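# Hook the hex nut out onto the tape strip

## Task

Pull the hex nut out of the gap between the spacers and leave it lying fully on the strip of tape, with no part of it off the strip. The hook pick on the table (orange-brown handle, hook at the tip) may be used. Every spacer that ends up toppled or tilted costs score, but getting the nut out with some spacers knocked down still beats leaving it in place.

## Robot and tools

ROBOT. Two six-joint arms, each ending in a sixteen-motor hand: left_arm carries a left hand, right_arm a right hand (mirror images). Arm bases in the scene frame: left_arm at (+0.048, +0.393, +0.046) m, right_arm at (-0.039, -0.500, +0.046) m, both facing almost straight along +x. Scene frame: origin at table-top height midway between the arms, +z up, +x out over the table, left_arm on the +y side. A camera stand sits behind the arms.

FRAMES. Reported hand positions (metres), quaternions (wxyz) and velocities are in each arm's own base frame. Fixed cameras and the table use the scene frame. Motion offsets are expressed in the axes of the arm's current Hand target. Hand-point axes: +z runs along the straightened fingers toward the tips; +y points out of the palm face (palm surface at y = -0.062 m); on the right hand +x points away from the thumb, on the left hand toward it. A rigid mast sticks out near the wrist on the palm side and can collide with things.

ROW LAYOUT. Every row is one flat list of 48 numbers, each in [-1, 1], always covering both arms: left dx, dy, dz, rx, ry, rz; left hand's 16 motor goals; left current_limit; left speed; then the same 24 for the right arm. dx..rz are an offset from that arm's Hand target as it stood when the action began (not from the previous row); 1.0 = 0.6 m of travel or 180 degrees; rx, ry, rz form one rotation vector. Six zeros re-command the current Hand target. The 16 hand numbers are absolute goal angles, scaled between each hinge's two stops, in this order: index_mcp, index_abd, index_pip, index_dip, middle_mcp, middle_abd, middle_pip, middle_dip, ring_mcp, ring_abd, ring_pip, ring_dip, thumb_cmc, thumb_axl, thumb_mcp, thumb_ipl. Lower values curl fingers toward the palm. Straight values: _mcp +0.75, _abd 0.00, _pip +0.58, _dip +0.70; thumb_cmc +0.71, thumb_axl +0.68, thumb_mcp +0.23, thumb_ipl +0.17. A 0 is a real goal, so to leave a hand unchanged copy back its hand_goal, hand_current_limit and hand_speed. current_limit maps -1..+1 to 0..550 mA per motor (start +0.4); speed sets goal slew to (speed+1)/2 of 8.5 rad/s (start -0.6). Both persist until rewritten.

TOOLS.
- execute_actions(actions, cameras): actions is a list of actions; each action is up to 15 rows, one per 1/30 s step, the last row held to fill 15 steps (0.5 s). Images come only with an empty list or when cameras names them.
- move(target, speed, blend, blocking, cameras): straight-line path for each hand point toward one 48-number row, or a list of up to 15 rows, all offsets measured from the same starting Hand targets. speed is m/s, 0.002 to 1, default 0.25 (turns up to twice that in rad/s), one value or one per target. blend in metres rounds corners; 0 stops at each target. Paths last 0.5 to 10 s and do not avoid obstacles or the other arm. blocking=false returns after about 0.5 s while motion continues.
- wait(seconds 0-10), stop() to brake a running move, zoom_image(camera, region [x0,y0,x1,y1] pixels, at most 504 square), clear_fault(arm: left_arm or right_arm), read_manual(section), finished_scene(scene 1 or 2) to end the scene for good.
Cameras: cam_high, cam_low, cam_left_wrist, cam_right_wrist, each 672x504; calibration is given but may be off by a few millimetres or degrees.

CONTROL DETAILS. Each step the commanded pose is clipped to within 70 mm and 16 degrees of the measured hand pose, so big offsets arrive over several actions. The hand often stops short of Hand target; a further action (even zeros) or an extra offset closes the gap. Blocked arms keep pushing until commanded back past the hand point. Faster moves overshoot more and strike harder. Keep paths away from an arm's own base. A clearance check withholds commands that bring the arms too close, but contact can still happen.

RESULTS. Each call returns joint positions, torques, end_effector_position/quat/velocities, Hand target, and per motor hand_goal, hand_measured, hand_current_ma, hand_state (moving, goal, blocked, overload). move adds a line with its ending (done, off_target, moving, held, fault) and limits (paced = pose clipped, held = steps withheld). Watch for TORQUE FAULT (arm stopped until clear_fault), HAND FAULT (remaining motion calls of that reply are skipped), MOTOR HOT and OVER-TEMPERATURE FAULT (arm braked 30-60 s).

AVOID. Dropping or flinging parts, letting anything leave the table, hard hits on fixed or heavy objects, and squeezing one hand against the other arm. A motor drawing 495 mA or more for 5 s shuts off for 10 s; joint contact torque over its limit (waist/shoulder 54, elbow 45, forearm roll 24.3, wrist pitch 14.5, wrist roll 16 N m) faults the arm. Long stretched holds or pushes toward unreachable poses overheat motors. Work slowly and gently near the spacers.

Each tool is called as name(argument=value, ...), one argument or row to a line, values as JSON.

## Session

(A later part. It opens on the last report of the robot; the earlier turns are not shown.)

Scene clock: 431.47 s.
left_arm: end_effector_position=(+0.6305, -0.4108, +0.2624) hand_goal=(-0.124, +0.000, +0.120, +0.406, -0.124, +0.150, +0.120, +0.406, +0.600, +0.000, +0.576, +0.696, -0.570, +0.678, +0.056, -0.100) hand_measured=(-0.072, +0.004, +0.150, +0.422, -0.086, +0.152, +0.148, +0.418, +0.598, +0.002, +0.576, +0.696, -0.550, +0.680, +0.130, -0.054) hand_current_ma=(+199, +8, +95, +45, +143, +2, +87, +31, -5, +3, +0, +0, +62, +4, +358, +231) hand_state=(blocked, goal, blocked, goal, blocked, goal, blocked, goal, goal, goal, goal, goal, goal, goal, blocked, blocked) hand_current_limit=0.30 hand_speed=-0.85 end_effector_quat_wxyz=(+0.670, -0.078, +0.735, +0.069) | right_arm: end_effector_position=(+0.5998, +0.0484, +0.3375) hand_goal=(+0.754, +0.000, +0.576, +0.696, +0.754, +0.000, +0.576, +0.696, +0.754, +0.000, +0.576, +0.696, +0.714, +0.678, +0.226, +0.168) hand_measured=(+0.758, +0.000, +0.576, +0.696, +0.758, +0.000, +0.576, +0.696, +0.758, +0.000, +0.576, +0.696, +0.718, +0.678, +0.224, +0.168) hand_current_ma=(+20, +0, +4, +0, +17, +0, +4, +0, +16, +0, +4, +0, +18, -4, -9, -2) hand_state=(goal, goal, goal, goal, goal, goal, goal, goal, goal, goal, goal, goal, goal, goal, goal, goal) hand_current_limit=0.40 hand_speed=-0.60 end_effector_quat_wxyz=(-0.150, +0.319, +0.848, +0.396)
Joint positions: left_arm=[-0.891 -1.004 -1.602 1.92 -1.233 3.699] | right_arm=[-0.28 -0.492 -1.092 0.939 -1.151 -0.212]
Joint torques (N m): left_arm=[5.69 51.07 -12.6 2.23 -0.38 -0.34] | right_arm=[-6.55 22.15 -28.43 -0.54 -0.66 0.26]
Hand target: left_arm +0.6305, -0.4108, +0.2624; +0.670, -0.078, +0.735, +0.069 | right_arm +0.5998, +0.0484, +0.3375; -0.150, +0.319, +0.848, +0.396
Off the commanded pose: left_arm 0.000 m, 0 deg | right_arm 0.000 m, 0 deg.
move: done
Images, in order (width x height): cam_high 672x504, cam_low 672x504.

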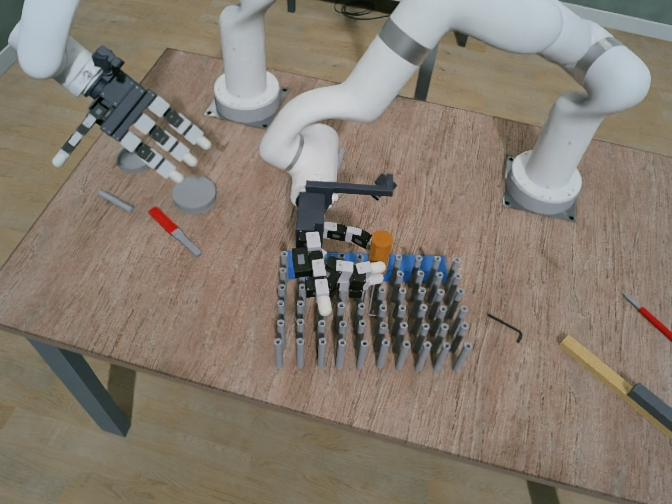

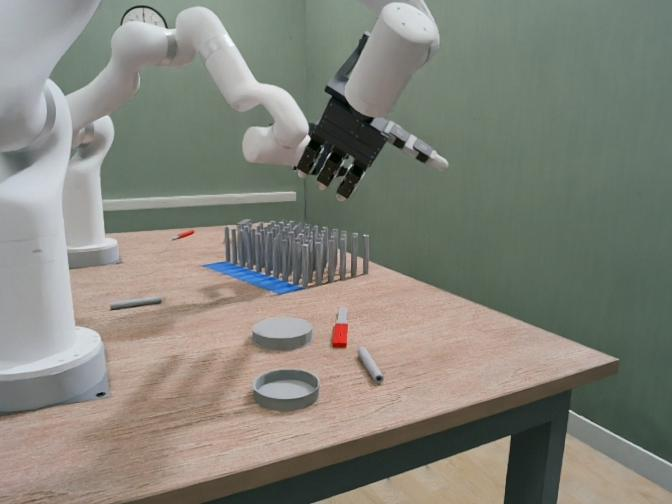

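move(
  target=[0.1599,0,0.0154,0,0,0, -0.125,0,0.12,0.406,-0.125,0.15,0.12,0.406,0.6,0,0.576,0.696,-0.571,0.678,0.055,-0.1,0.3,-0.85, 0,0,0,0,0,0, 0.754,0,0.576,0.696,0.754,0,0.576,0.696,0.754,0,0.576,0.696,0.714,0.678,0.226,0.168,0.4,-0.6],
  speed=0.06,
  cameras=["cam_high","cam_low"],
)

zoom_image(
  camera="cam_high",
  region=[340, 300, 400, 360],
)

zoom_image(
  camera="cam_high",
  region=[350, 315, 380, 345],
)

Scene clock: 446.07 s.
left_arm: end_effector_position=(+0.6309, -0.4110, +0.1661) hand_goal=(-0.124, +0.000, +0.120, +0.406, -0.124, +0.150, +0.120, +0.406, +0.600, +0.000, +0.576, +0.696, -0.570, +0.678, +0.056, -0.100) hand_measured=(-0.072, +0.004, +0.150, +0.422, -0.086, +0.152, +0.148, +0.418, +0.598, +0.002, +0.576, +0.696, -0.550, +0.680, +0.130, -0.054) hand_current_ma=(+199, +8, +95, +45, +143, +2, +87, +31, -5, +3, +0, +0, +62, +4, +357, +231) hand_state=(blocked, goal, blocked, goal, blocked, goal, blocked, goal, goal, goal, goal, goal, goal, goal, blocked, blocked) hand_current_limit=0.30 hand_speed=-0.85 end_effector_quat_wxyz=(+0.670, -0.078, +0.735, +0.069) | right_arm: end_effector_position=(+0.5998, +0.0484, +0.3375) hand_goal=(+0.754, +0.000, +0.576, +0.696, +0.754, +0.000, +0.576, +0.696, +0.754, +0.000, +0.576, +0.696, +0.714, +0.678, +0.226, +0.168) hand_measured=(+0.758, +0.000, +0.576, +0.696, +0.758, +0.000, +0.576, +0.696, +0.758, +0.000, +0.576, +0.696, +0.718, +0.678, +0.224, +0.168) hand_current_ma=(+20, +0, +4, +0, +17, +0, +4, +0, +16, +0, +4, +0, +18, -4, -9, -2) hand_state=(goal, goal, goal, goal, goal, goal, goal, goal, goal, goal, goal, goal, goal, goal, goal, goal) hand_current_limit=0.40 hand_speed=-0.60 end_effector_quat_wxyz=(-0.150, +0.319, +0.848, +0.396)
Joint positions: left_arm=[-0.89 -1.176 -1.667 1.953 -1.271 3.594] | right_arm=[-0.28 -0.492 -1.092 0.939 -1.151 -0.212]
Joint torques (N m): left_arm=[6.19 46 -14.73 1.89 -1.89 -0.42] | right_arm=[-6.23 22.62 -29.07 -0.66 -0.54 0.35]
Hand target: left_arm +0.6309, -0.4110, +0.1660; +0.670, -0.078, +0.735, +0.069 | right_arm +0.5998, +0.0484, +0.3375; -0.150, +0.319, +0.848, +0.396
Off the commanded pose: left_arm 0.000 m, 0 deg | right_arm 0.000 m, 0 deg.
move: done
Images, in order (width x height): cam_high 672x504, cam_low 672x504.

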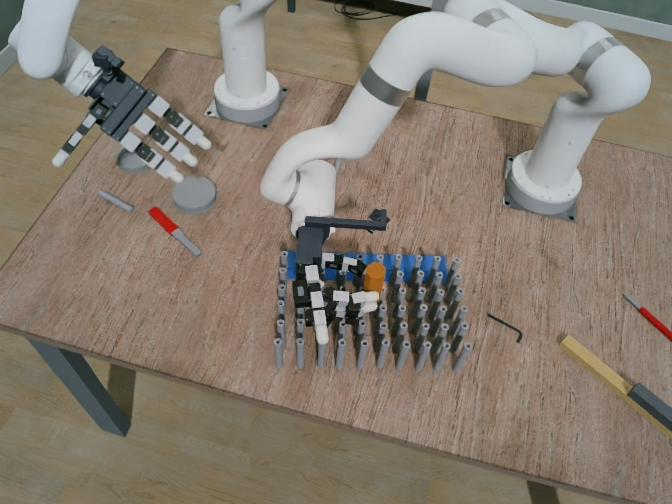

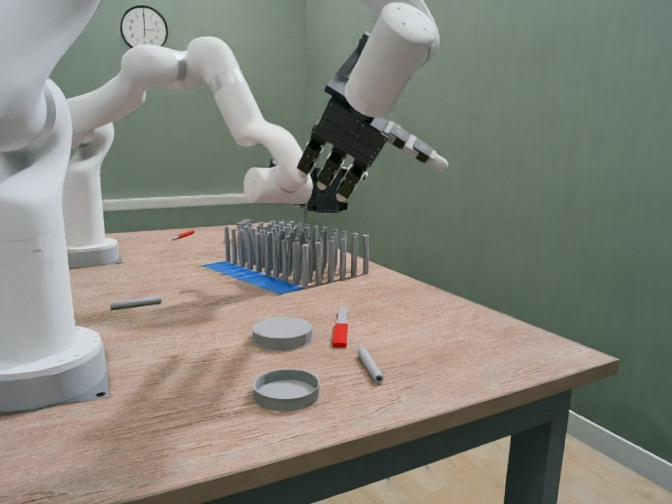

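Scaled by 8.400 from the camera's 672x504 image, which has a finer 960x720 frame.

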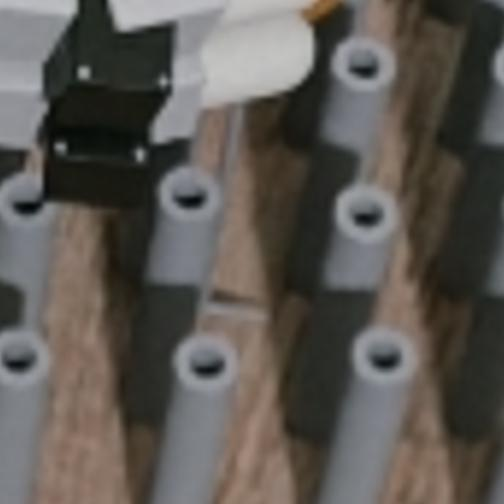

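Scaled by 16.800 from the camera's 672x504 image, which has a finer 960x720 frame.

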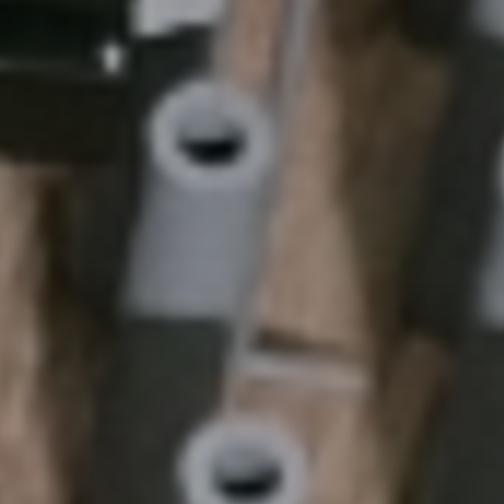

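move(
  target=[0.01228,0,0.00118,0,0,0, -0.125,0,0.12,0.406,-0.125,0.15,0.12,0.406,0.6,0,0.576,0.696,-0.571,0.678,0.055,-0.1,0.3,-0.85, 0,0,0,0,0,0, 0.754,0,0.576,0.696,0.754,0,0.576,0.696,0.754,0,0.576,0.696,0.714,0.678,0.226,0.168,0.4,-0.6],
  speed=0.03,
  cameras=["cam_high"],
)

zoom_image(
  camera="cam_high",
  region=[350, 315, 380, 345],
)

Scene clock: 480.70 s.
left_arm: end_effector_position=(+0.6309, -0.4110, +0.1587) hand_goal=(-0.124, +0.000, +0.120, +0.406, -0.124, +0.150, +0.120, +0.406, +0.600, +0.000, +0.576, +0.696, -0.570, +0.678, +0.056, -0.100) hand_measured=(-0.072, +0.004, +0.150, +0.422, -0.086, +0.152, +0.148, +0.418, +0.598, +0.002, +0.576, +0.696, -0.550, +0.680, +0.130, -0.054) hand_current_ma=(+199, +8, +95, +45, +143, +2, +87, +31, -5, +3, +0, +0, +62, +4, +358, +231) hand_state=(blocked, goal, blocked, goal, blocked, goal, blocked, goal, goal, goal, goal, goal, goal, goal, blocked, blocked) hand_current_limit=0.30 hand_speed=-0.85 end_effector_quat_wxyz=(+0.670, -0.078, +0.735, +0.069) | right_arm: end_effector_position=(+0.5998, +0.0484, +0.3375) hand_goal=(+0.754, +0.000, +0.576, +0.696, +0.754, +0.000, +0.576, +0.696, +0.754, +0.000, +0.576, +0.696, +0.714, +0.678, +0.226, +0.168) hand_measured=(+0.758, +0.000, +0.576, +0.696, +0.758, +0.000, +0.576, +0.696, +0.758, +0.000, +0.576, +0.696, +0.718, +0.678, +0.224, +0.168) hand_current_ma=(+20, +0, +4, +0, +17, +0, +4, +0, +16, +0, +4, +0, +18, -4, -9, -2) hand_state=(goal, goal, goal, goal, goal, goal, goal, goal, goal, goal, goal, goal, goal, goal, goal, goal) hand_current_limit=0.40 hand_speed=-0.60 end_effector_quat_wxyz=(-0.150, +0.319, +0.848, +0.396)
Joint positions: left_arm=[-0.89 -1.19 -1.675 1.955 -1.273 3.587] | right_arm=[-0.28 -0.492 -1.092 0.939 -1.151 -0.212]
Joint torques (N m): left_arm=[5.5 46.11 -14.83 1.87 -1.92 -0.43] | right_arm=[-5.68 21.99 -28.56 -1.12 -0.68 0.22]
Hand target: left_arm +0.6309, -0.4110, +0.1586; +0.670, -0.078, +0.735, +0.069 | right_arm +0.5998, +0.0484, +0.3375; -0.150, +0.319, +0.848, +0.396
Off the commanded pose: left_arm 0.000 m, 0 deg | right_arm 0.000 m, 0 deg.
move: done
Images, in order (width x height): cam_high 672x504.

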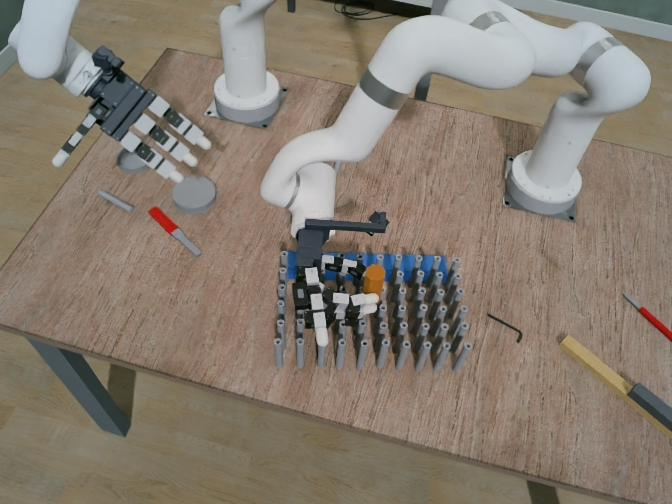

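Scaled by 16.800 from the camera's 672x504 image, which has a finer 960x720 frame.

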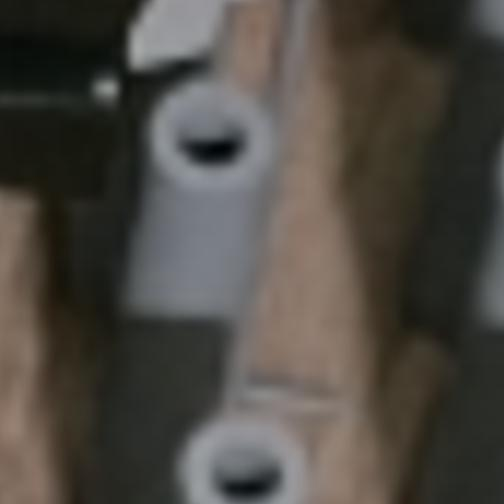

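move(
  target=[0.00357,-0.005,-0.01623,0,0,0, -0.125,0,0.12,0.406,-0.125,0.15,0.12,0.406,0.6,0,0.576,0.696,-0.571,0.678,0.055,-0.1,0.3,-0.85, 0,0,0,0,0,0, 0.754,0,0.576,0.696,0.754,0,0.576,0.696,0.754,0,0.576,0.696,0.714,0.678,0.226,0.168,0.4,-0.6],
  speed=0.02,
  cameras=["cam_high"],
)

zoom_image(
  camera="cam_high",
  region=[350, 310, 380, 340],
)

Scene clock: 490.83 s.
left_arm: end_effector_position=(+0.6219, -0.4160, +0.1574) hand_goal=(-0.124, +0.000, +0.120, +0.406, -0.124, +0.150, +0.120, +0.406, +0.600, +0.000, +0.576, +0.696, -0.570, +0.678, +0.056, -0.100) hand_measured=(-0.072, -0.016, +0.150, +0.422, -0.088, +0.144, +0.140, +0.416, +0.598, +0.002, +0.576, +0.696, -0.550, +0.680, +0.130, -0.054) hand_current_ma=(+202, -39, +101, +49, +128, -12, +62, +25, -5, +3, +0, +0, +62, +4, +357, +231) hand_state=(blocked, goal, blocked, goal, blocked, goal, blocked, goal, goal, goal, goal, goal, goal, goal, blocked, blocked) hand_current_limit=0.30 hand_speed=-0.85 end_effector_quat_wxyz=(+0.670, -0.078, +0.735, +0.069) | right_arm: end_effector_position=(+0.5998, +0.0484, +0.3375) hand_goal=(+0.754, +0.000, +0.576, +0.696, +0.754, +0.000, +0.576, +0.696, +0.754, +0.000, +0.576, +0.696, +0.714, +0.678, +0.226, +0.168) hand_measured=(+0.758, +0.000, +0.576, +0.696, +0.758, +0.000, +0.576, +0.696, +0.758, +0.000, +0.576, +0.696, +0.718, +0.678, +0.224, +0.168) hand_current_ma=(+20, +0, +4, +0, +17, +0, +4, +0, +16, +0, +4, +0, +18, -4, -9, -2) hand_state=(goal, goal, goal, goal, goal, goal, goal, goal, goal, goal, goal, goal, goal, goal, goal, goal) hand_current_limit=0.40 hand_speed=-0.60 end_effector_quat_wxyz=(-0.150, +0.319, +0.848, +0.396)
Joint positions: left_arm=[-0.905 -1.189 -1.668 1.943 -1.282 3.585] | right_arm=[-0.28 -0.492 -1.092 0.939 -1.151 -0.212]
Joint torques (N m): left_arm=[-8.19 51.04 -11.31 -1.59 -1.56 -0.82] | right_arm=[-5.28 20.76 -28.49 -0.85 -0.59 0.17]
Hand target: left_arm +0.6219, -0.4160, +0.1574; +0.670, -0.078, +0.735, +0.069 | right_arm +0.5998, +0.0484, +0.3375; -0.150, +0.319, +0.848, +0.396
Off the commanded pose: left_arm 0.000 m, 0 deg | right_arm 0.000 m, 0 deg.
move: done
Images, in order (width x height): cam_high 672x504.

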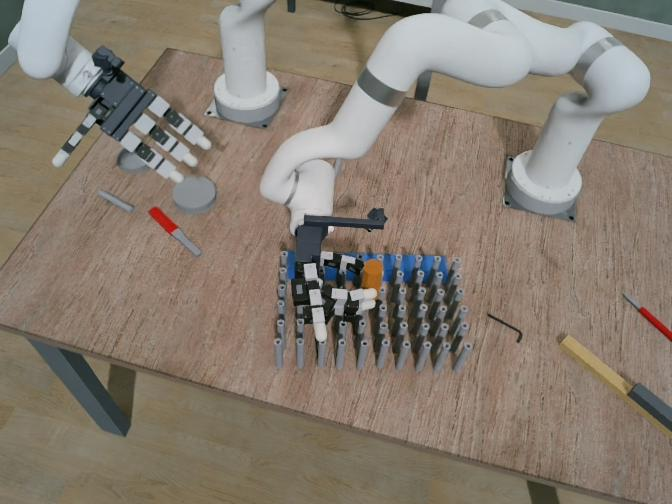

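Scaled by 16.800 from the camera's 672x504 image, which has a finer 960x720 frame.

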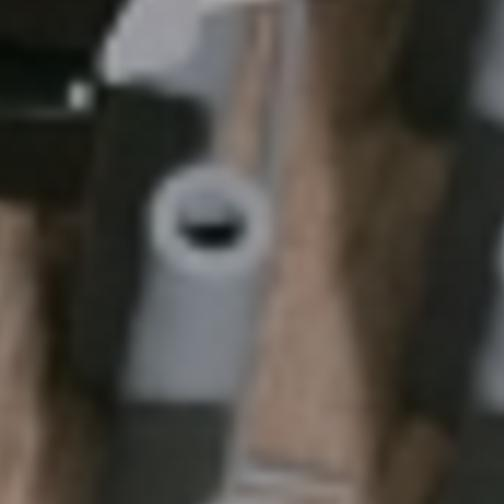

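move(
  target=[-0.005,0,-0.0005,0,0,0, -0.125,0,0.12,0.406,-0.125,0.15,0.12,0.406,0.6,0,0.576,0.696,-0.571,0.678,0.055,-0.1,0.3,-0.85, 0,0,0,0,0,0, 0.754,0,0.576,0.696,0.754,0,0.576,0.696,0.754,0,0.576,0.696,0.714,0.678,0.226,0.168,0.4,-0.6],
  speed=0.03,
  cameras=["cam_high","cam_low"],
)

zoom_image(
  camera="cam_high",
  region=[340, 295, 390, 345],
)

zoom_image(
  camera="cam_low",
  region=[220, 190, 380, 300],
)

Scene clock: 510.60 s.
left_arm: end_effector_position=(+0.6219, -0.4160, +0.1604) hand_goal=(-0.124, +0.000, +0.120, +0.406, -0.124, +0.150, +0.120, +0.406, +0.600, +0.000, +0.576, +0.696, -0.570, +0.678, +0.056, -0.100) hand_measured=(-0.072, -0.006, +0.150, +0.422, -0.088, +0.154, +0.140, +0.416, +0.598, +0.002, +0.576, +0.696, -0.546, +0.680, +0.130, -0.054) hand_current_ma=(+203, -11, +101, +49, +128, +8, +62, +25, -5, +3, +0, +0, +77, +7, +358, +231) hand_state=(blocked, goal, blocked, goal, blocked, goal, blocked, goal, goal, goal, goal, goal, blocked, goal, blocked, blocked) hand_current_limit=0.30 hand_speed=-0.85 end_effector_quat_wxyz=(+0.670, -0.078, +0.735, +0.069) | right_arm: end_effector_position=(+0.5998, +0.0484, +0.3375) hand_goal=(+0.754, +0.000, +0.576, +0.696, +0.754, +0.000, +0.576, +0.696, +0.754, +0.000, +0.576, +0.696, +0.714, +0.678, +0.226, +0.168) hand_measured=(+0.758, +0.000, +0.576, +0.696, +0.758, +0.000, +0.576, +0.696, +0.758, +0.000, +0.576, +0.696, +0.718, +0.678, +0.224, +0.168) hand_current_ma=(+20, +0, +4, +0, +17, +0, +4, +0, +16, +0, +4, +0, +18, -4, -9, -2) hand_state=(goal, goal, goal, goal, goal, goal, goal, goal, goal, goal, goal, goal, goal, goal, goal, goal) hand_current_limit=0.40 hand_speed=-0.60 end_effector_quat_wxyz=(-0.150, +0.319, +0.848, +0.396)
Joint positions: left_arm=[-0.905 -1.183 -1.665 1.942 -1.281 3.588] | right_arm=[-0.28 -0.492 -1.092 0.939 -1.151 -0.212]
Joint torques (N m): left_arm=[-7.77 52.96 -11.71 -1.31 -0.39 1.08] | right_arm=[-4.97 24.35 -28.3 -0.78 -0.65 0.28]
Hand target: left_arm +0.6219, -0.4160, +0.1604; +0.670, -0.078, +0.735, +0.069 | right_arm +0.5998, +0.0484, +0.3375; -0.150, +0.319, +0.848, +0.396
Off the commanded pose: left_arm 0.000 m, 0 deg | right_arm 0.000 m, 0 deg.
move: done
Images, in order (width x height): cam_high 672x504, cam_low 672x504.

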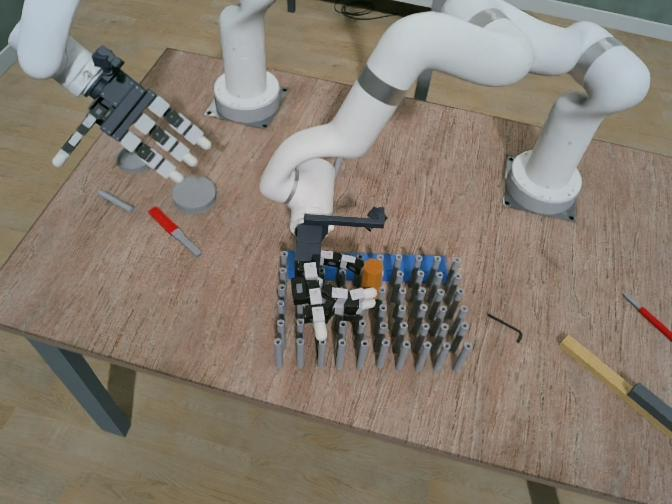

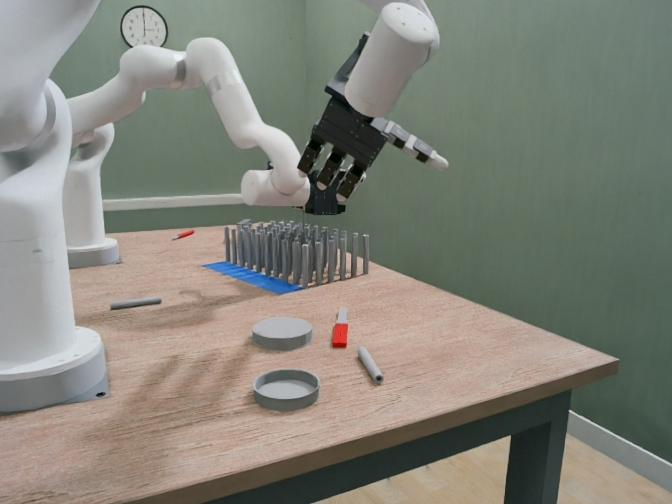

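Scaled by 10.080 from the camera's 672x504 image, which has a finer 960x720 frame.

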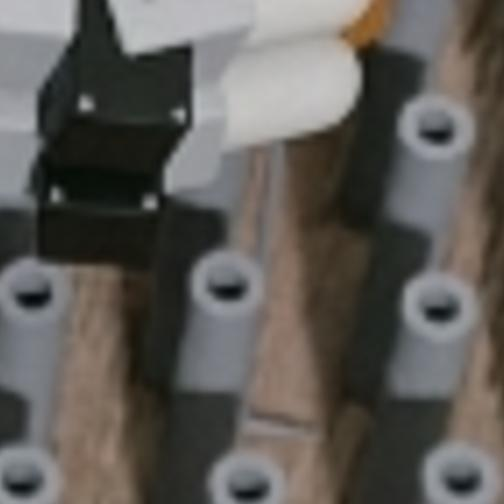

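Scaled by 3.150 from the camera's 672x504 image, which has a finer 960x720 frame.

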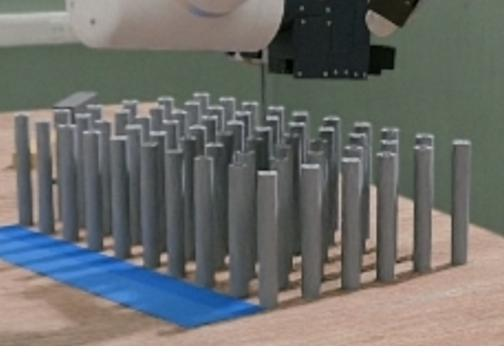

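move(
  target=[0.0031,-0.00475,-0.01128,0,0,0, -0.125,0,0.12,0.406,-0.125,0.15,0.12,0.406,0.6,0,0.576,0.696,-0.571,0.678,0.055,-0.1,0.3,-0.85, 0,0,0,0,0,0, 0.754,0,0.576,0.696,0.754,0,0.576,0.696,0.754,0,0.576,0.696,0.714,0.678,0.226,0.168,0.4,-0.6],
  speed=0.02,
  cameras=["cam_high"],
)

zoom_image(
  camera="cam_high",
  region=[350, 310, 380, 340],
)

Scene clock: 534.90 s.
left_arm: end_effector_position=(+0.6157, -0.4202, +0.1592) hand_goal=(-0.124, +0.000, +0.120, +0.406, -0.124, +0.150, +0.120, +0.406, +0.600, +0.000, +0.576, +0.696, -0.570, +0.678, +0.056, -0.100) hand_measured=(-0.072, -0.006, +0.150, +0.422, -0.088, +0.154, +0.140, +0.416, +0.598, +0.002, +0.576, +0.696, -0.546, +0.680, +0.130, -0.054) hand_current_ma=(+203, -10, +101, +49, +128, +9, +62, +25, -5, +3, +0, +0, +78, +7, +358, +231) hand_state=(blocked, goal, blocked, goal, blocked, goal, blocked, goal, goal, goal, goal, goal, blocked, goal, blocked, blocked) hand_current_limit=0.30 hand_speed=-0.85 end_effector_quat_wxyz=(+0.670, -0.078, +0.735, +0.069) | right_arm: end_effector_position=(+0.5998, +0.0484, +0.3375) hand_goal=(+0.754, +0.000, +0.576, +0.696, +0.754, +0.000, +0.576, +0.696, +0.754, +0.000, +0.576, +0.696, +0.714, +0.678, +0.226, +0.168) hand_measured=(+0.758, +0.000, +0.576, +0.696, +0.758, +0.000, +0.576, +0.696, +0.758, +0.000, +0.576, +0.696, +0.718, +0.678, +0.224, +0.168) hand_current_ma=(+20, +0, +4, +0, +17, +0, +4, +0, +16, +0, +4, +0, +18, -4, -9, -2) hand_state=(goal, goal, goal, goal, goal, goal, goal, goal, goal, goal, goal, goal, goal, goal, goal, goal) hand_current_limit=0.40 hand_speed=-0.60 end_effector_quat_wxyz=(-0.150, +0.319, +0.848, +0.396)
Joint positions: left_arm=[-0.916 -1.184 -1.664 1.932 -1.286 3.588] | right_arm=[-0.28 -0.492 -1.092 0.939 -1.151 -0.212]
Joint torques (N m): left_arm=[-7.82 45.18 -11.84 -0.88 -1.88 -0.46] | right_arm=[-5.65 22.46 -27.95 -0.67 -0.59 0.22]
Hand target: left_arm +0.6157, -0.4202, +0.1592; +0.670, -0.078, +0.735, +0.069 | right_arm +0.5998, +0.0484, +0.3375; -0.150, +0.319, +0.848, +0.396
Off the commanded pose: left_arm 0.000 m, 0 deg | right_arm 0.000 m, 0 deg.
move: done
Images, in order (width x height): cam_high 672x504.

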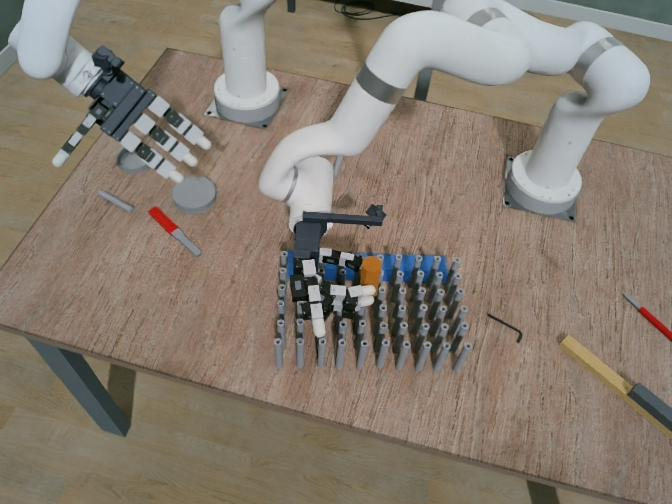

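Scaled by 16.800 from the camera's 672x504 image, which has a finer 960x720 frame.

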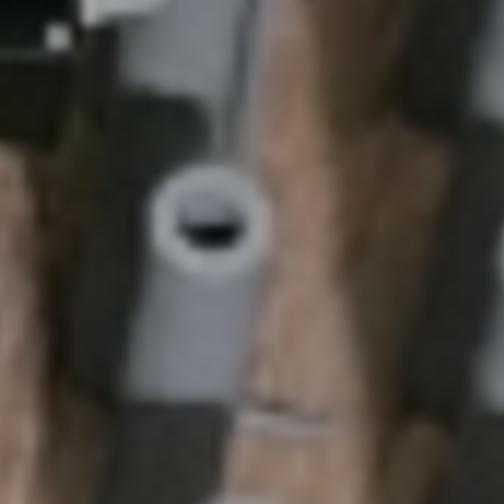

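move(
  target=[0.00239,-0.00088,-0.02487,0,0,0, -0.125,0,0.12,0.406,-0.125,0.15,0.12,0.406,0.6,0,0.576,0.696,-0.571,0.678,0.055,-0.1,0.3,-0.85, 0,0,0,0,0,0, 0.754,0,0.576,0.696,0.754,0,0.576,0.696,0.754,0,0.576,0.696,0.714,0.678,0.226,0.168,0.4,-0.6],
  speed=0.02,
  cameras=["cam_high"],
)

zoom_image(
  camera="cam_high",
  region=[350, 305, 380, 335],
)

zoom_image(
  camera="cam_high",
  region=[340, 285, 390, 335],
)

Scene clock: 552.80 s.
left_arm: end_effector_position=(+0.6011, -0.4238, +0.1592) hand_goal=(-0.124, +0.000, +0.120, +0.406, -0.124, +0.150, +0.120, +0.406, +0.600, +0.000, +0.576, +0.696, -0.570, +0.678, +0.056, -0.100) hand_measured=(-0.072, -0.004, +0.150, +0.422, -0.088, +0.154, +0.140, +0.416, +0.598, +0.002, +0.576, +0.696, -0.546, +0.680, +0.130, -0.054) hand_current_ma=(+203, -10, +101, +49, +128, +10, +62, +25, -5, +3, +0, +0, +79, +8, +357, +231) hand_state=(blocked, goal, blocked, goal, blocked, goal, blocked, goal, goal, goal, goal, goal, blocked, goal, blocked, blocked) hand_current_limit=0.30 hand_speed=-0.85 end_effector_quat_wxyz=(+0.670, -0.078, +0.735, +0.069) | right_arm: end_effector_position=(+0.5998, +0.0484, +0.3375) hand_goal=(+0.754, +0.000, +0.576, +0.696, +0.754, +0.000, +0.576, +0.696, +0.754, +0.000, +0.576, +0.696, +0.714, +0.678, +0.226, +0.168) hand_measured=(+0.758, +0.000, +0.576, +0.696, +0.758, +0.000, +0.576, +0.696, +0.758, +0.000, +0.576, +0.696, +0.718, +0.678, +0.224, +0.168) hand_current_ma=(+20, +0, +4, +0, +17, +0, +4, +0, +16, +0, +4, +0, +18, -4, -9, -2) hand_state=(goal, goal, goal, goal, goal, goal, goal, goal, goal, goal, goal, goal, goal, goal, goal, goal) hand_current_limit=0.40 hand_speed=-0.60 end_effector_quat_wxyz=(-0.150, +0.319, +0.848, +0.396)
Joint positions: left_arm=[-0.936 -1.173 -1.639 1.917 -1.299 3.578] | right_arm=[-0.28 -0.492 -1.092 0.939 -1.151 -0.212]
Joint torques (N m): left_arm=[-8.48 53.03 -11.53 -1.28 -1.91 -0.45] | right_arm=[-5 21.47 -28.59 -0.45 -0.74 0.26]
Hand target: left_arm +0.6011, -0.4238, +0.1592; +0.670, -0.078, +0.735, +0.069 | right_arm +0.5998, +0.0484, +0.3375; -0.150, +0.319, +0.848, +0.396
Off the commanded pose: left_arm 0.000 m, 0 deg | right_arm 0.000 m, 0 deg.
move: done
Images, in order (width x height): cam_high 672x504.

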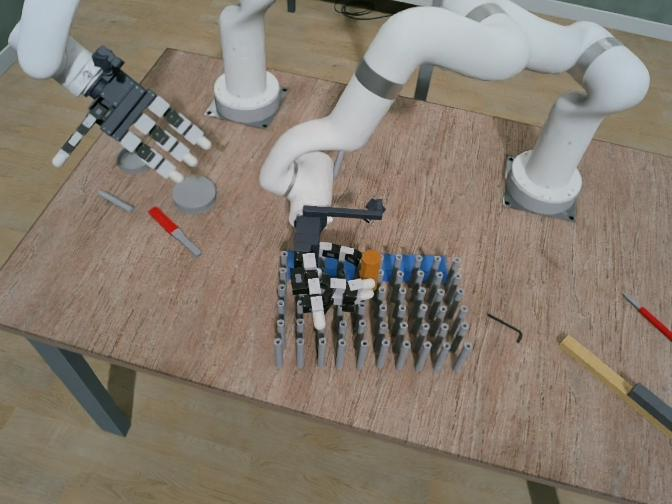

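Scaled by 16.800 from the camera's 672x504 image, which has a finer 960x720 frame.

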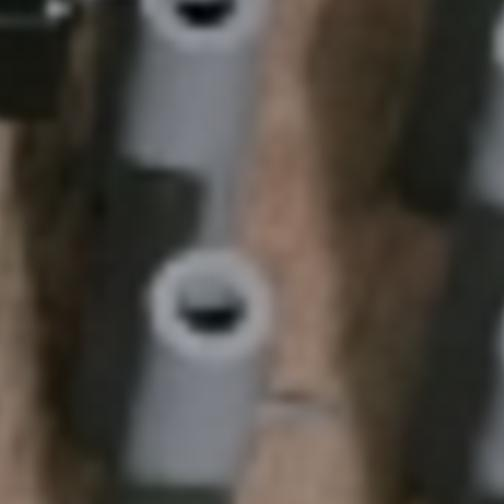

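Scaled by 10.080 from the camera's 672x504 image, which has a finer 960x720 frame.

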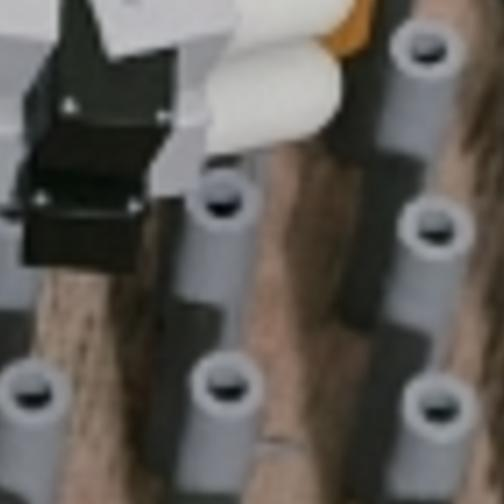

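move(
  target=[0.0029,0.00645,-0.03012,0,0,0, -0.125,0,0.12,0.406,-0.125,0.15,0.12,0.406,0.6,0,0.576,0.696,-0.571,0.678,0.055,-0.1,0.3,-0.85, 0,0,0,0,0,0, 0.754,0,0.576,0.696,0.754,0,0.576,0.696,0.754,0,0.576,0.696,0.714,0.678,0.226,0.168,0.4,-0.6],
  speed=0.02,
  cameras=["cam_high"],
)

zoom_image(
  camera="cam_high",
  region=[350, 300, 380, 330],
)

Scene clock: 568.83 s.
left_arm: end_effector_position=(+0.5826, -0.4238, +0.1591) hand_goal=(-0.124, +0.000, +0.120, +0.406, -0.124, +0.150, +0.120, +0.406, +0.600, +0.000, +0.576, +0.696, -0.570, +0.678, +0.056, -0.100) hand_measured=(-0.072, -0.004, +0.150, +0.422, -0.088, +0.154, +0.140, +0.416, +0.598, +0.002, +0.576, +0.696, -0.546, +0.680, +0.130, -0.054) hand_current_ma=(+203, -10, +101, +49, +128, +10, +62, +25, -5, +3, +0, +0, +79, +8, +357, +231) hand_state=(blocked, goal, blocked, goal, blocked, goal, blocked, goal, goal, goal, goal, goal, blocked, goal, blocked, blocked) hand_current_limit=0.30 hand_speed=-0.85 end_effector_quat_wxyz=(+0.670, -0.078, +0.735, +0.069) | right_arm: end_effector_position=(+0.5998, +0.0484, +0.3375) hand_goal=(+0.754, +0.000, +0.576, +0.696, +0.754, +0.000, +0.576, +0.696, +0.754, +0.000, +0.576, +0.696, +0.714, +0.678, +0.226, +0.168) hand_measured=(+0.758, +0.000, +0.576, +0.696, +0.758, +0.000, +0.576, +0.696, +0.758, +0.000, +0.576, +0.696, +0.718, +0.678, +0.224, +0.168) hand_current_ma=(+20, +0, +4, +0, +17, +0, +4, +0, +16, +0, +4, +0, +18, -4, -9, -2) hand_state=(goal, goal, goal, goal, goal, goal, goal, goal, goal, goal, goal, goal, goal, goal, goal, goal) hand_current_limit=0.40 hand_speed=-0.60 end_effector_quat_wxyz=(-0.150, +0.319, +0.848, +0.396)
Joint positions: left_arm=[-0.958 -1.151 -1.594 1.902 -1.316 3.558] | right_arm=[-0.28 -0.492 -1.092 0.939 -1.151 -0.212]
Joint torques (N m): left_arm=[-7.8 52.04 -11.62 -1.28 -1.97 -0.35] | right_arm=[-5.36 22.1 -27.45 -0.56 -0.62 0.3]
Hand target: left_arm +0.5826, -0.4238, +0.1591; +0.670, -0.078, +0.735, +0.069 | right_arm +0.5998, +0.0484, +0.3375; -0.150, +0.319, +0.848, +0.396
Off the commanded pose: left_arm 0.000 m, 0 deg | right_arm 0.000 m, 0 deg.
move: done
Images, in order (width x height): cam_high 672x504.

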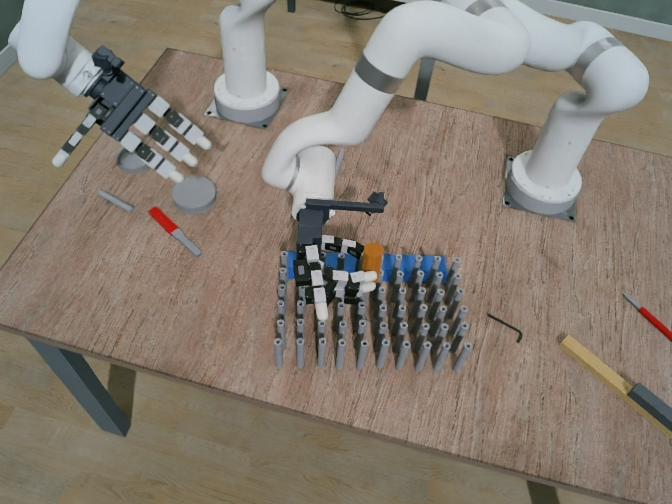

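Scaled by 16.800 from the camera's 672x504 image, which has a finer 960x720 frame.

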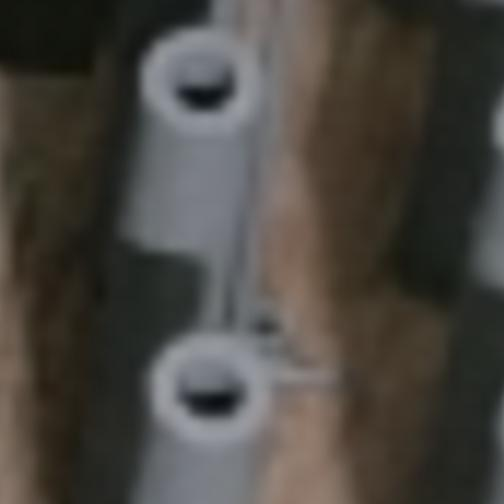

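zoom_image(
  camera="cam_high",
  region=[358, 311, 376, 329],
)

Scaled by 28.000 from the camera's 672x504 image, which has a finer 960x720 frame.

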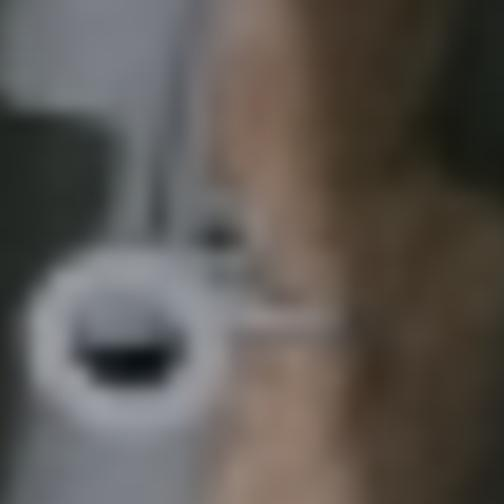

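move(
  target=[0.00558,-0.00322,-0.05798,0,0,0, -0.125,0,0.12,0.406,-0.125,0.15,0.12,0.406,0.6,0,0.576,0.696,-0.571,0.678,0.055,-0.1,0.3,-0.85, 0,0,0,0,0,0, 0.754,0,0.576,0.696,0.754,0,0.576,0.696,0.754,0,0.576,0.696,0.714,0.678,0.226,0.168,0.4,-0.6],
  speed=0.025,
  cameras=["cam_high"],
)

zoom_image(
  camera="cam_high",
  region=[355, 290, 385, 320],
)

Scene clock: 596.77 s.
left_arm: end_effector_position=(+0.5488, -0.4329, +0.1590) hand_goal=(-0.124, +0.000, +0.120, +0.406, -0.124, +0.150, +0.120, +0.406, +0.600, +0.000, +0.576, +0.696, -0.570, +0.678, +0.056, -0.100) hand_measured=(-0.072, -0.004, +0.150, +0.422, -0.088, +0.154, +0.140, +0.416, +0.598, +0.002, +0.576, +0.696, -0.546, +0.680, +0.130, -0.054) hand_current_ma=(+203, -10, +101, +49, +128, +10, +62, +25, -5, +3, +0, +0, +79, +8, +358, +231) hand_state=(blocked, goal, blocked, goal, blocked, goal, blocked, goal, goal, goal, goal, goal, blocked, goal, blocked, blocked) hand_current_limit=0.30 hand_speed=-0.85 end_effector_quat_wxyz=(+0.670, -0.078, +0.735, +0.069) | right_arm: end_effector_position=(+0.5998, +0.0484, +0.3375) hand_goal=(+0.754, +0.000, +0.576, +0.696, +0.754, +0.000, +0.576, +0.696, +0.754, +0.000, +0.576, +0.696, +0.714, +0.678, +0.226, +0.168) hand_measured=(+0.758, +0.000, +0.576, +0.696, +0.758, +0.000, +0.576, +0.696, +0.758, +0.000, +0.576, +0.696, +0.718, +0.678, +0.224, +0.168) hand_current_ma=(+20, +0, +4, +0, +17, +0, +4, +0, +16, +0, +4, +0, +18, -4, -9, -2) hand_state=(goal, goal, goal, goal, goal, goal, goal, goal, goal, goal, goal, goal, goal, goal, goal, goal) hand_current_limit=0.40 hand_speed=-0.60 end_effector_quat_wxyz=(-0.150, +0.319, +0.848, +0.396)
Joint positions: left_arm=[-1.008 -1.13 -1.549 1.861 -1.343 3.541] | right_arm=[-0.28 -0.492 -1.092 0.939 -1.151 -0.212]
Joint torques (N m): left_arm=[-7.15 51.07 -11.54 -1.18 -1.89 -0.41] | right_arm=[-5.5 22.57 -27.22 -0.54 -0.69 0.3]
Hand target: left_arm +0.5488, -0.4329, +0.1590; +0.670, -0.078, +0.735, +0.069 | right_arm +0.5998, +0.0484, +0.3375; -0.150, +0.319, +0.848, +0.396
Off the commanded pose: left_arm 0.000 m, 0 deg | right_arm 0.000 m, 0 deg.
move: done
Images, in order (width x height): cam_high 672x504.

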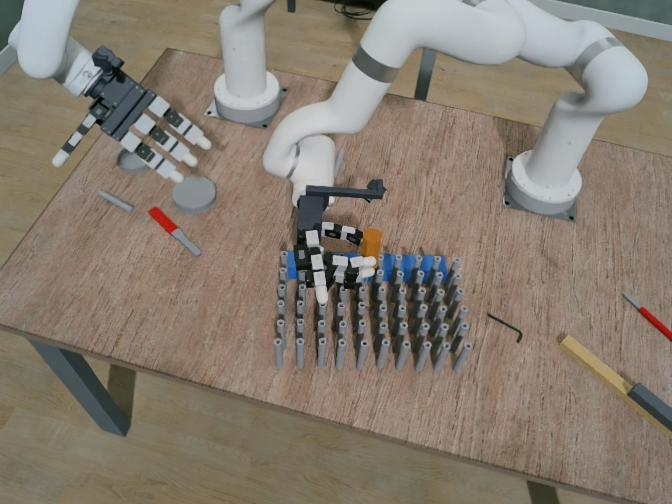

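Scaled by 16.800 from the camera's 672x504 image, which has a finer 960x720 frame.

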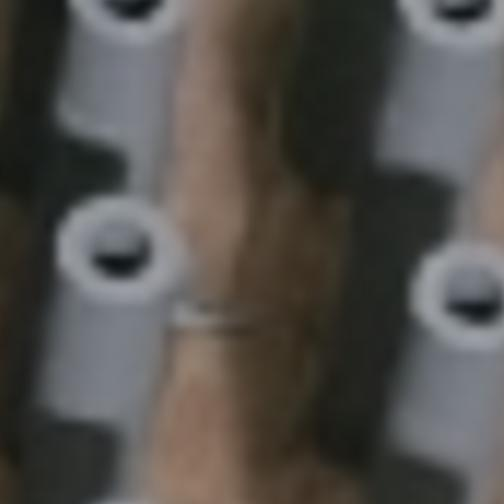

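zoom_image(
  camera="cam_high",
  region=[358, 298, 376, 316],
)

zoom_image(
  camera="cam_high",
  region=[355, 308, 380, 333],
)

Scaled by 28.000 from the camera's 672x504 image, which has a finer 960x720 frame.

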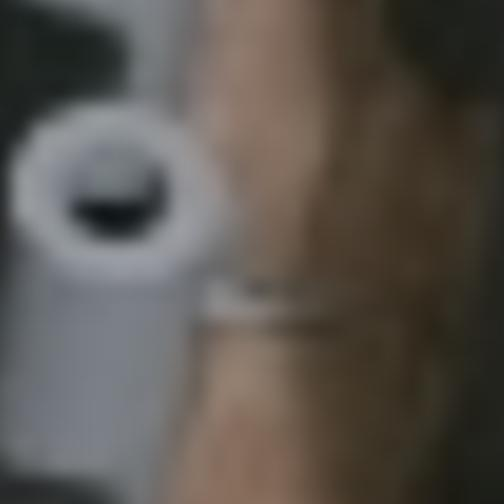

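Scaled by 20.160 from the camera's 672x504 image, which has a finer 960x720 frame.

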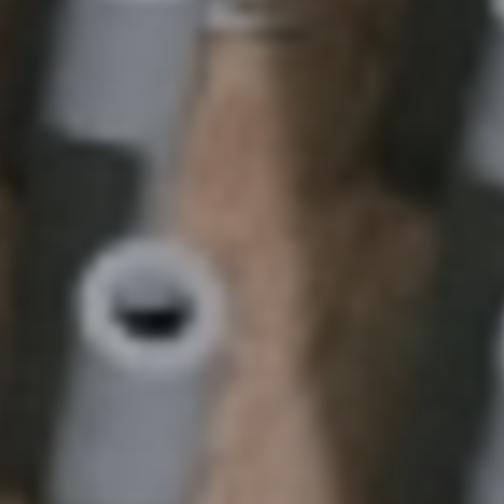

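move(
  target=[0.00478,-0.00175,-0.0497,0,0,0, -0.125,0,0.12,0.406,-0.125,0.15,0.12,0.406,0.6,0,0.576,0.696,-0.571,0.678,0.055,-0.1,0.3,-0.85, 0,0,0,0,0,0, 0.754,0,0.576,0.696,0.754,0,0.576,0.696,0.754,0,0.576,0.696,0.714,0.678,0.226,0.168,0.4,-0.6],
  speed=0.025,
  cameras=["cam_high"],
)

zoom_image(
  camera="cam_high",
  region=[355, 280, 385, 310],
)

zoom_image(
  camera="cam_high",
  region=[360, 286, 376, 302],
)

Scene clock: 617.67 s.
left_arm: end_effector_position=(+0.5197, -0.4401, +0.1589) hand_goal=(-0.124, +0.000, +0.120, +0.406, -0.124, +0.150, +0.120, +0.406, +0.600, +0.000, +0.576, +0.696, -0.570, +0.678, +0.056, -0.100) hand_measured=(-0.072, -0.004, +0.150, +0.422, -0.088, +0.154, +0.140, +0.416, +0.598, +0.002, +0.576, +0.696, -0.546, +0.680, +0.130, -0.054) hand_current_ma=(+203, -10, +101, +49, +128, +10, +62, +25, -5, +3, +0, +0, +79, +8, +358, +231) hand_state=(blocked, goal, blocked, goal, blocked, goal, blocked, goal, goal, goal, goal, goal, blocked, goal, blocked, blocked) hand_current_limit=0.30 hand_speed=-0.85 end_effector_quat_wxyz=(+0.670, -0.078, +0.735, +0.069) | right_arm: end_effector_position=(+0.5998, +0.0484, +0.3375) hand_goal=(+0.754, +0.000, +0.576, +0.696, +0.754, +0.000, +0.576, +0.696, +0.754, +0.000, +0.576, +0.696, +0.714, +0.678, +0.226, +0.168) hand_measured=(+0.758, +0.000, +0.576, +0.696, +0.758, +0.000, +0.576, +0.696, +0.758, +0.000, +0.576, +0.696, +0.718, +0.678, +0.224, +0.168) hand_current_ma=(+20, +0, +4, +0, +17, +0, +4, +0, +16, +0, +4, +0, +18, -4, -9, -2) hand_state=(goal, goal, goal, goal, goal, goal, goal, goal, goal, goal, goal, goal, goal, goal, goal, goal) hand_current_limit=0.40 hand_speed=-0.60 end_effector_quat_wxyz=(-0.150, +0.319, +0.848, +0.396)
Joint positions: left_arm=[-1.051 -1.114 -1.515 1.824 -1.365 3.527] | right_arm=[-0.28 -0.492 -1.092 0.939 -1.151 -0.212]
Joint torques (N m): left_arm=[-7.41 50.63 -10.89 -1.11 -1.94 -0.47] | right_arm=[-4.91 22.22 -27 -0.69 -0.53 0.27]
Hand target: left_arm +0.5197, -0.4401, +0.1589; +0.670, -0.078, +0.735, +0.069 | right_arm +0.5998, +0.0484, +0.3375; -0.150, +0.319, +0.848, +0.396
Off the commanded pose: left_arm 0.000 m, 0 deg | right_arm 0.000 m, 0 deg.
move: done
Images, in order (width x height): cam_high 672x504.

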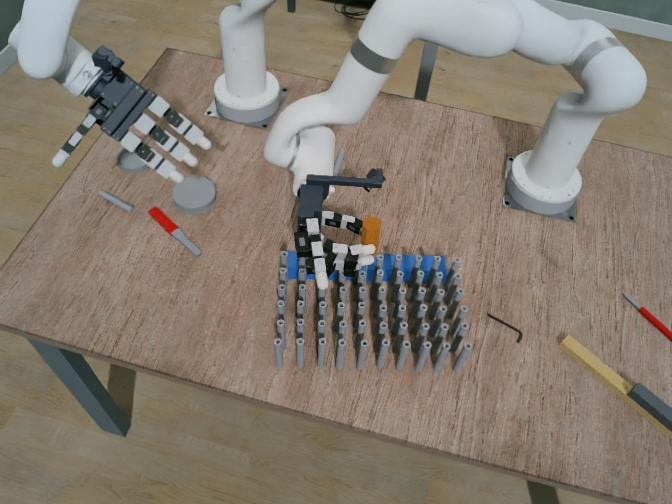

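Scaled by 16.800 from the camera's 672x504 image, which has a finer 960x720 frame.

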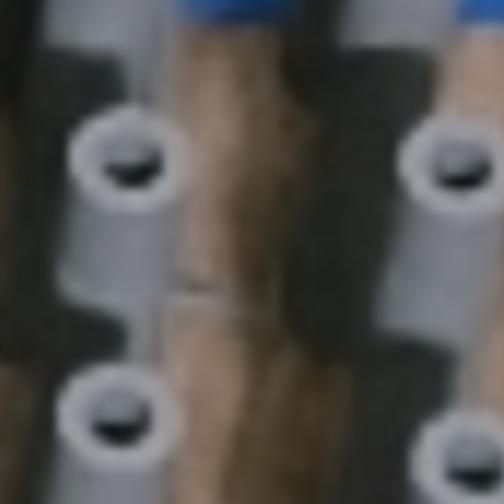

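Scaled by 31.500 from the camera's 672x504 image, which has a finer 960x720 frame.

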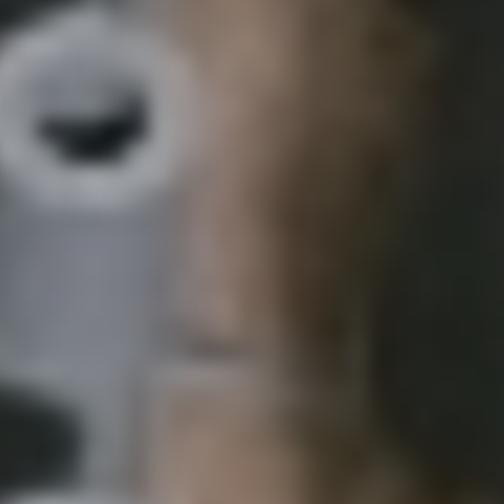

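zoom_image(
  camera="cam_high",
  region=[352, 296, 382, 326],
)

zoom_image(
  camera="cam_high",
  region=[352, 262, 382, 292],
)

Scaled by 16.800 from the camera's 672x504 image, which has a finer 960x720 frame.

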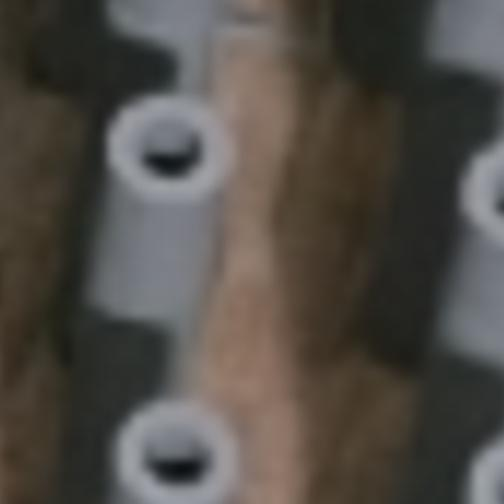

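Scaled by 16.800 from the camera's 672x504 image, which has a finer 960x720 frame.

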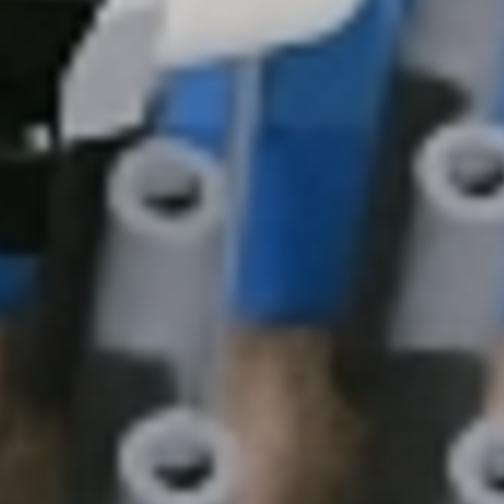

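zoom_image(
  camera="cam_high",
  region=[361, 289, 373, 301],
)

Scaled by 42.000 from the camera's 672x504 image, which has a finer 960x720 frame.

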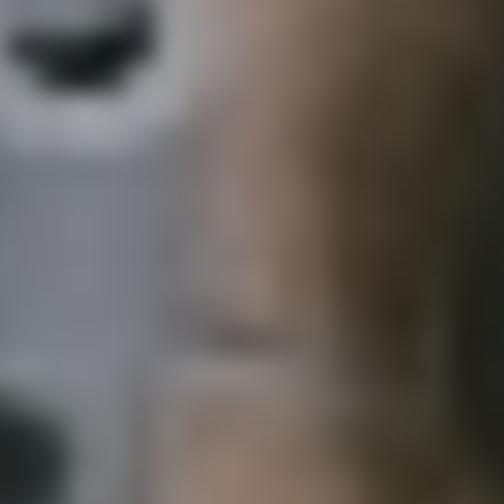

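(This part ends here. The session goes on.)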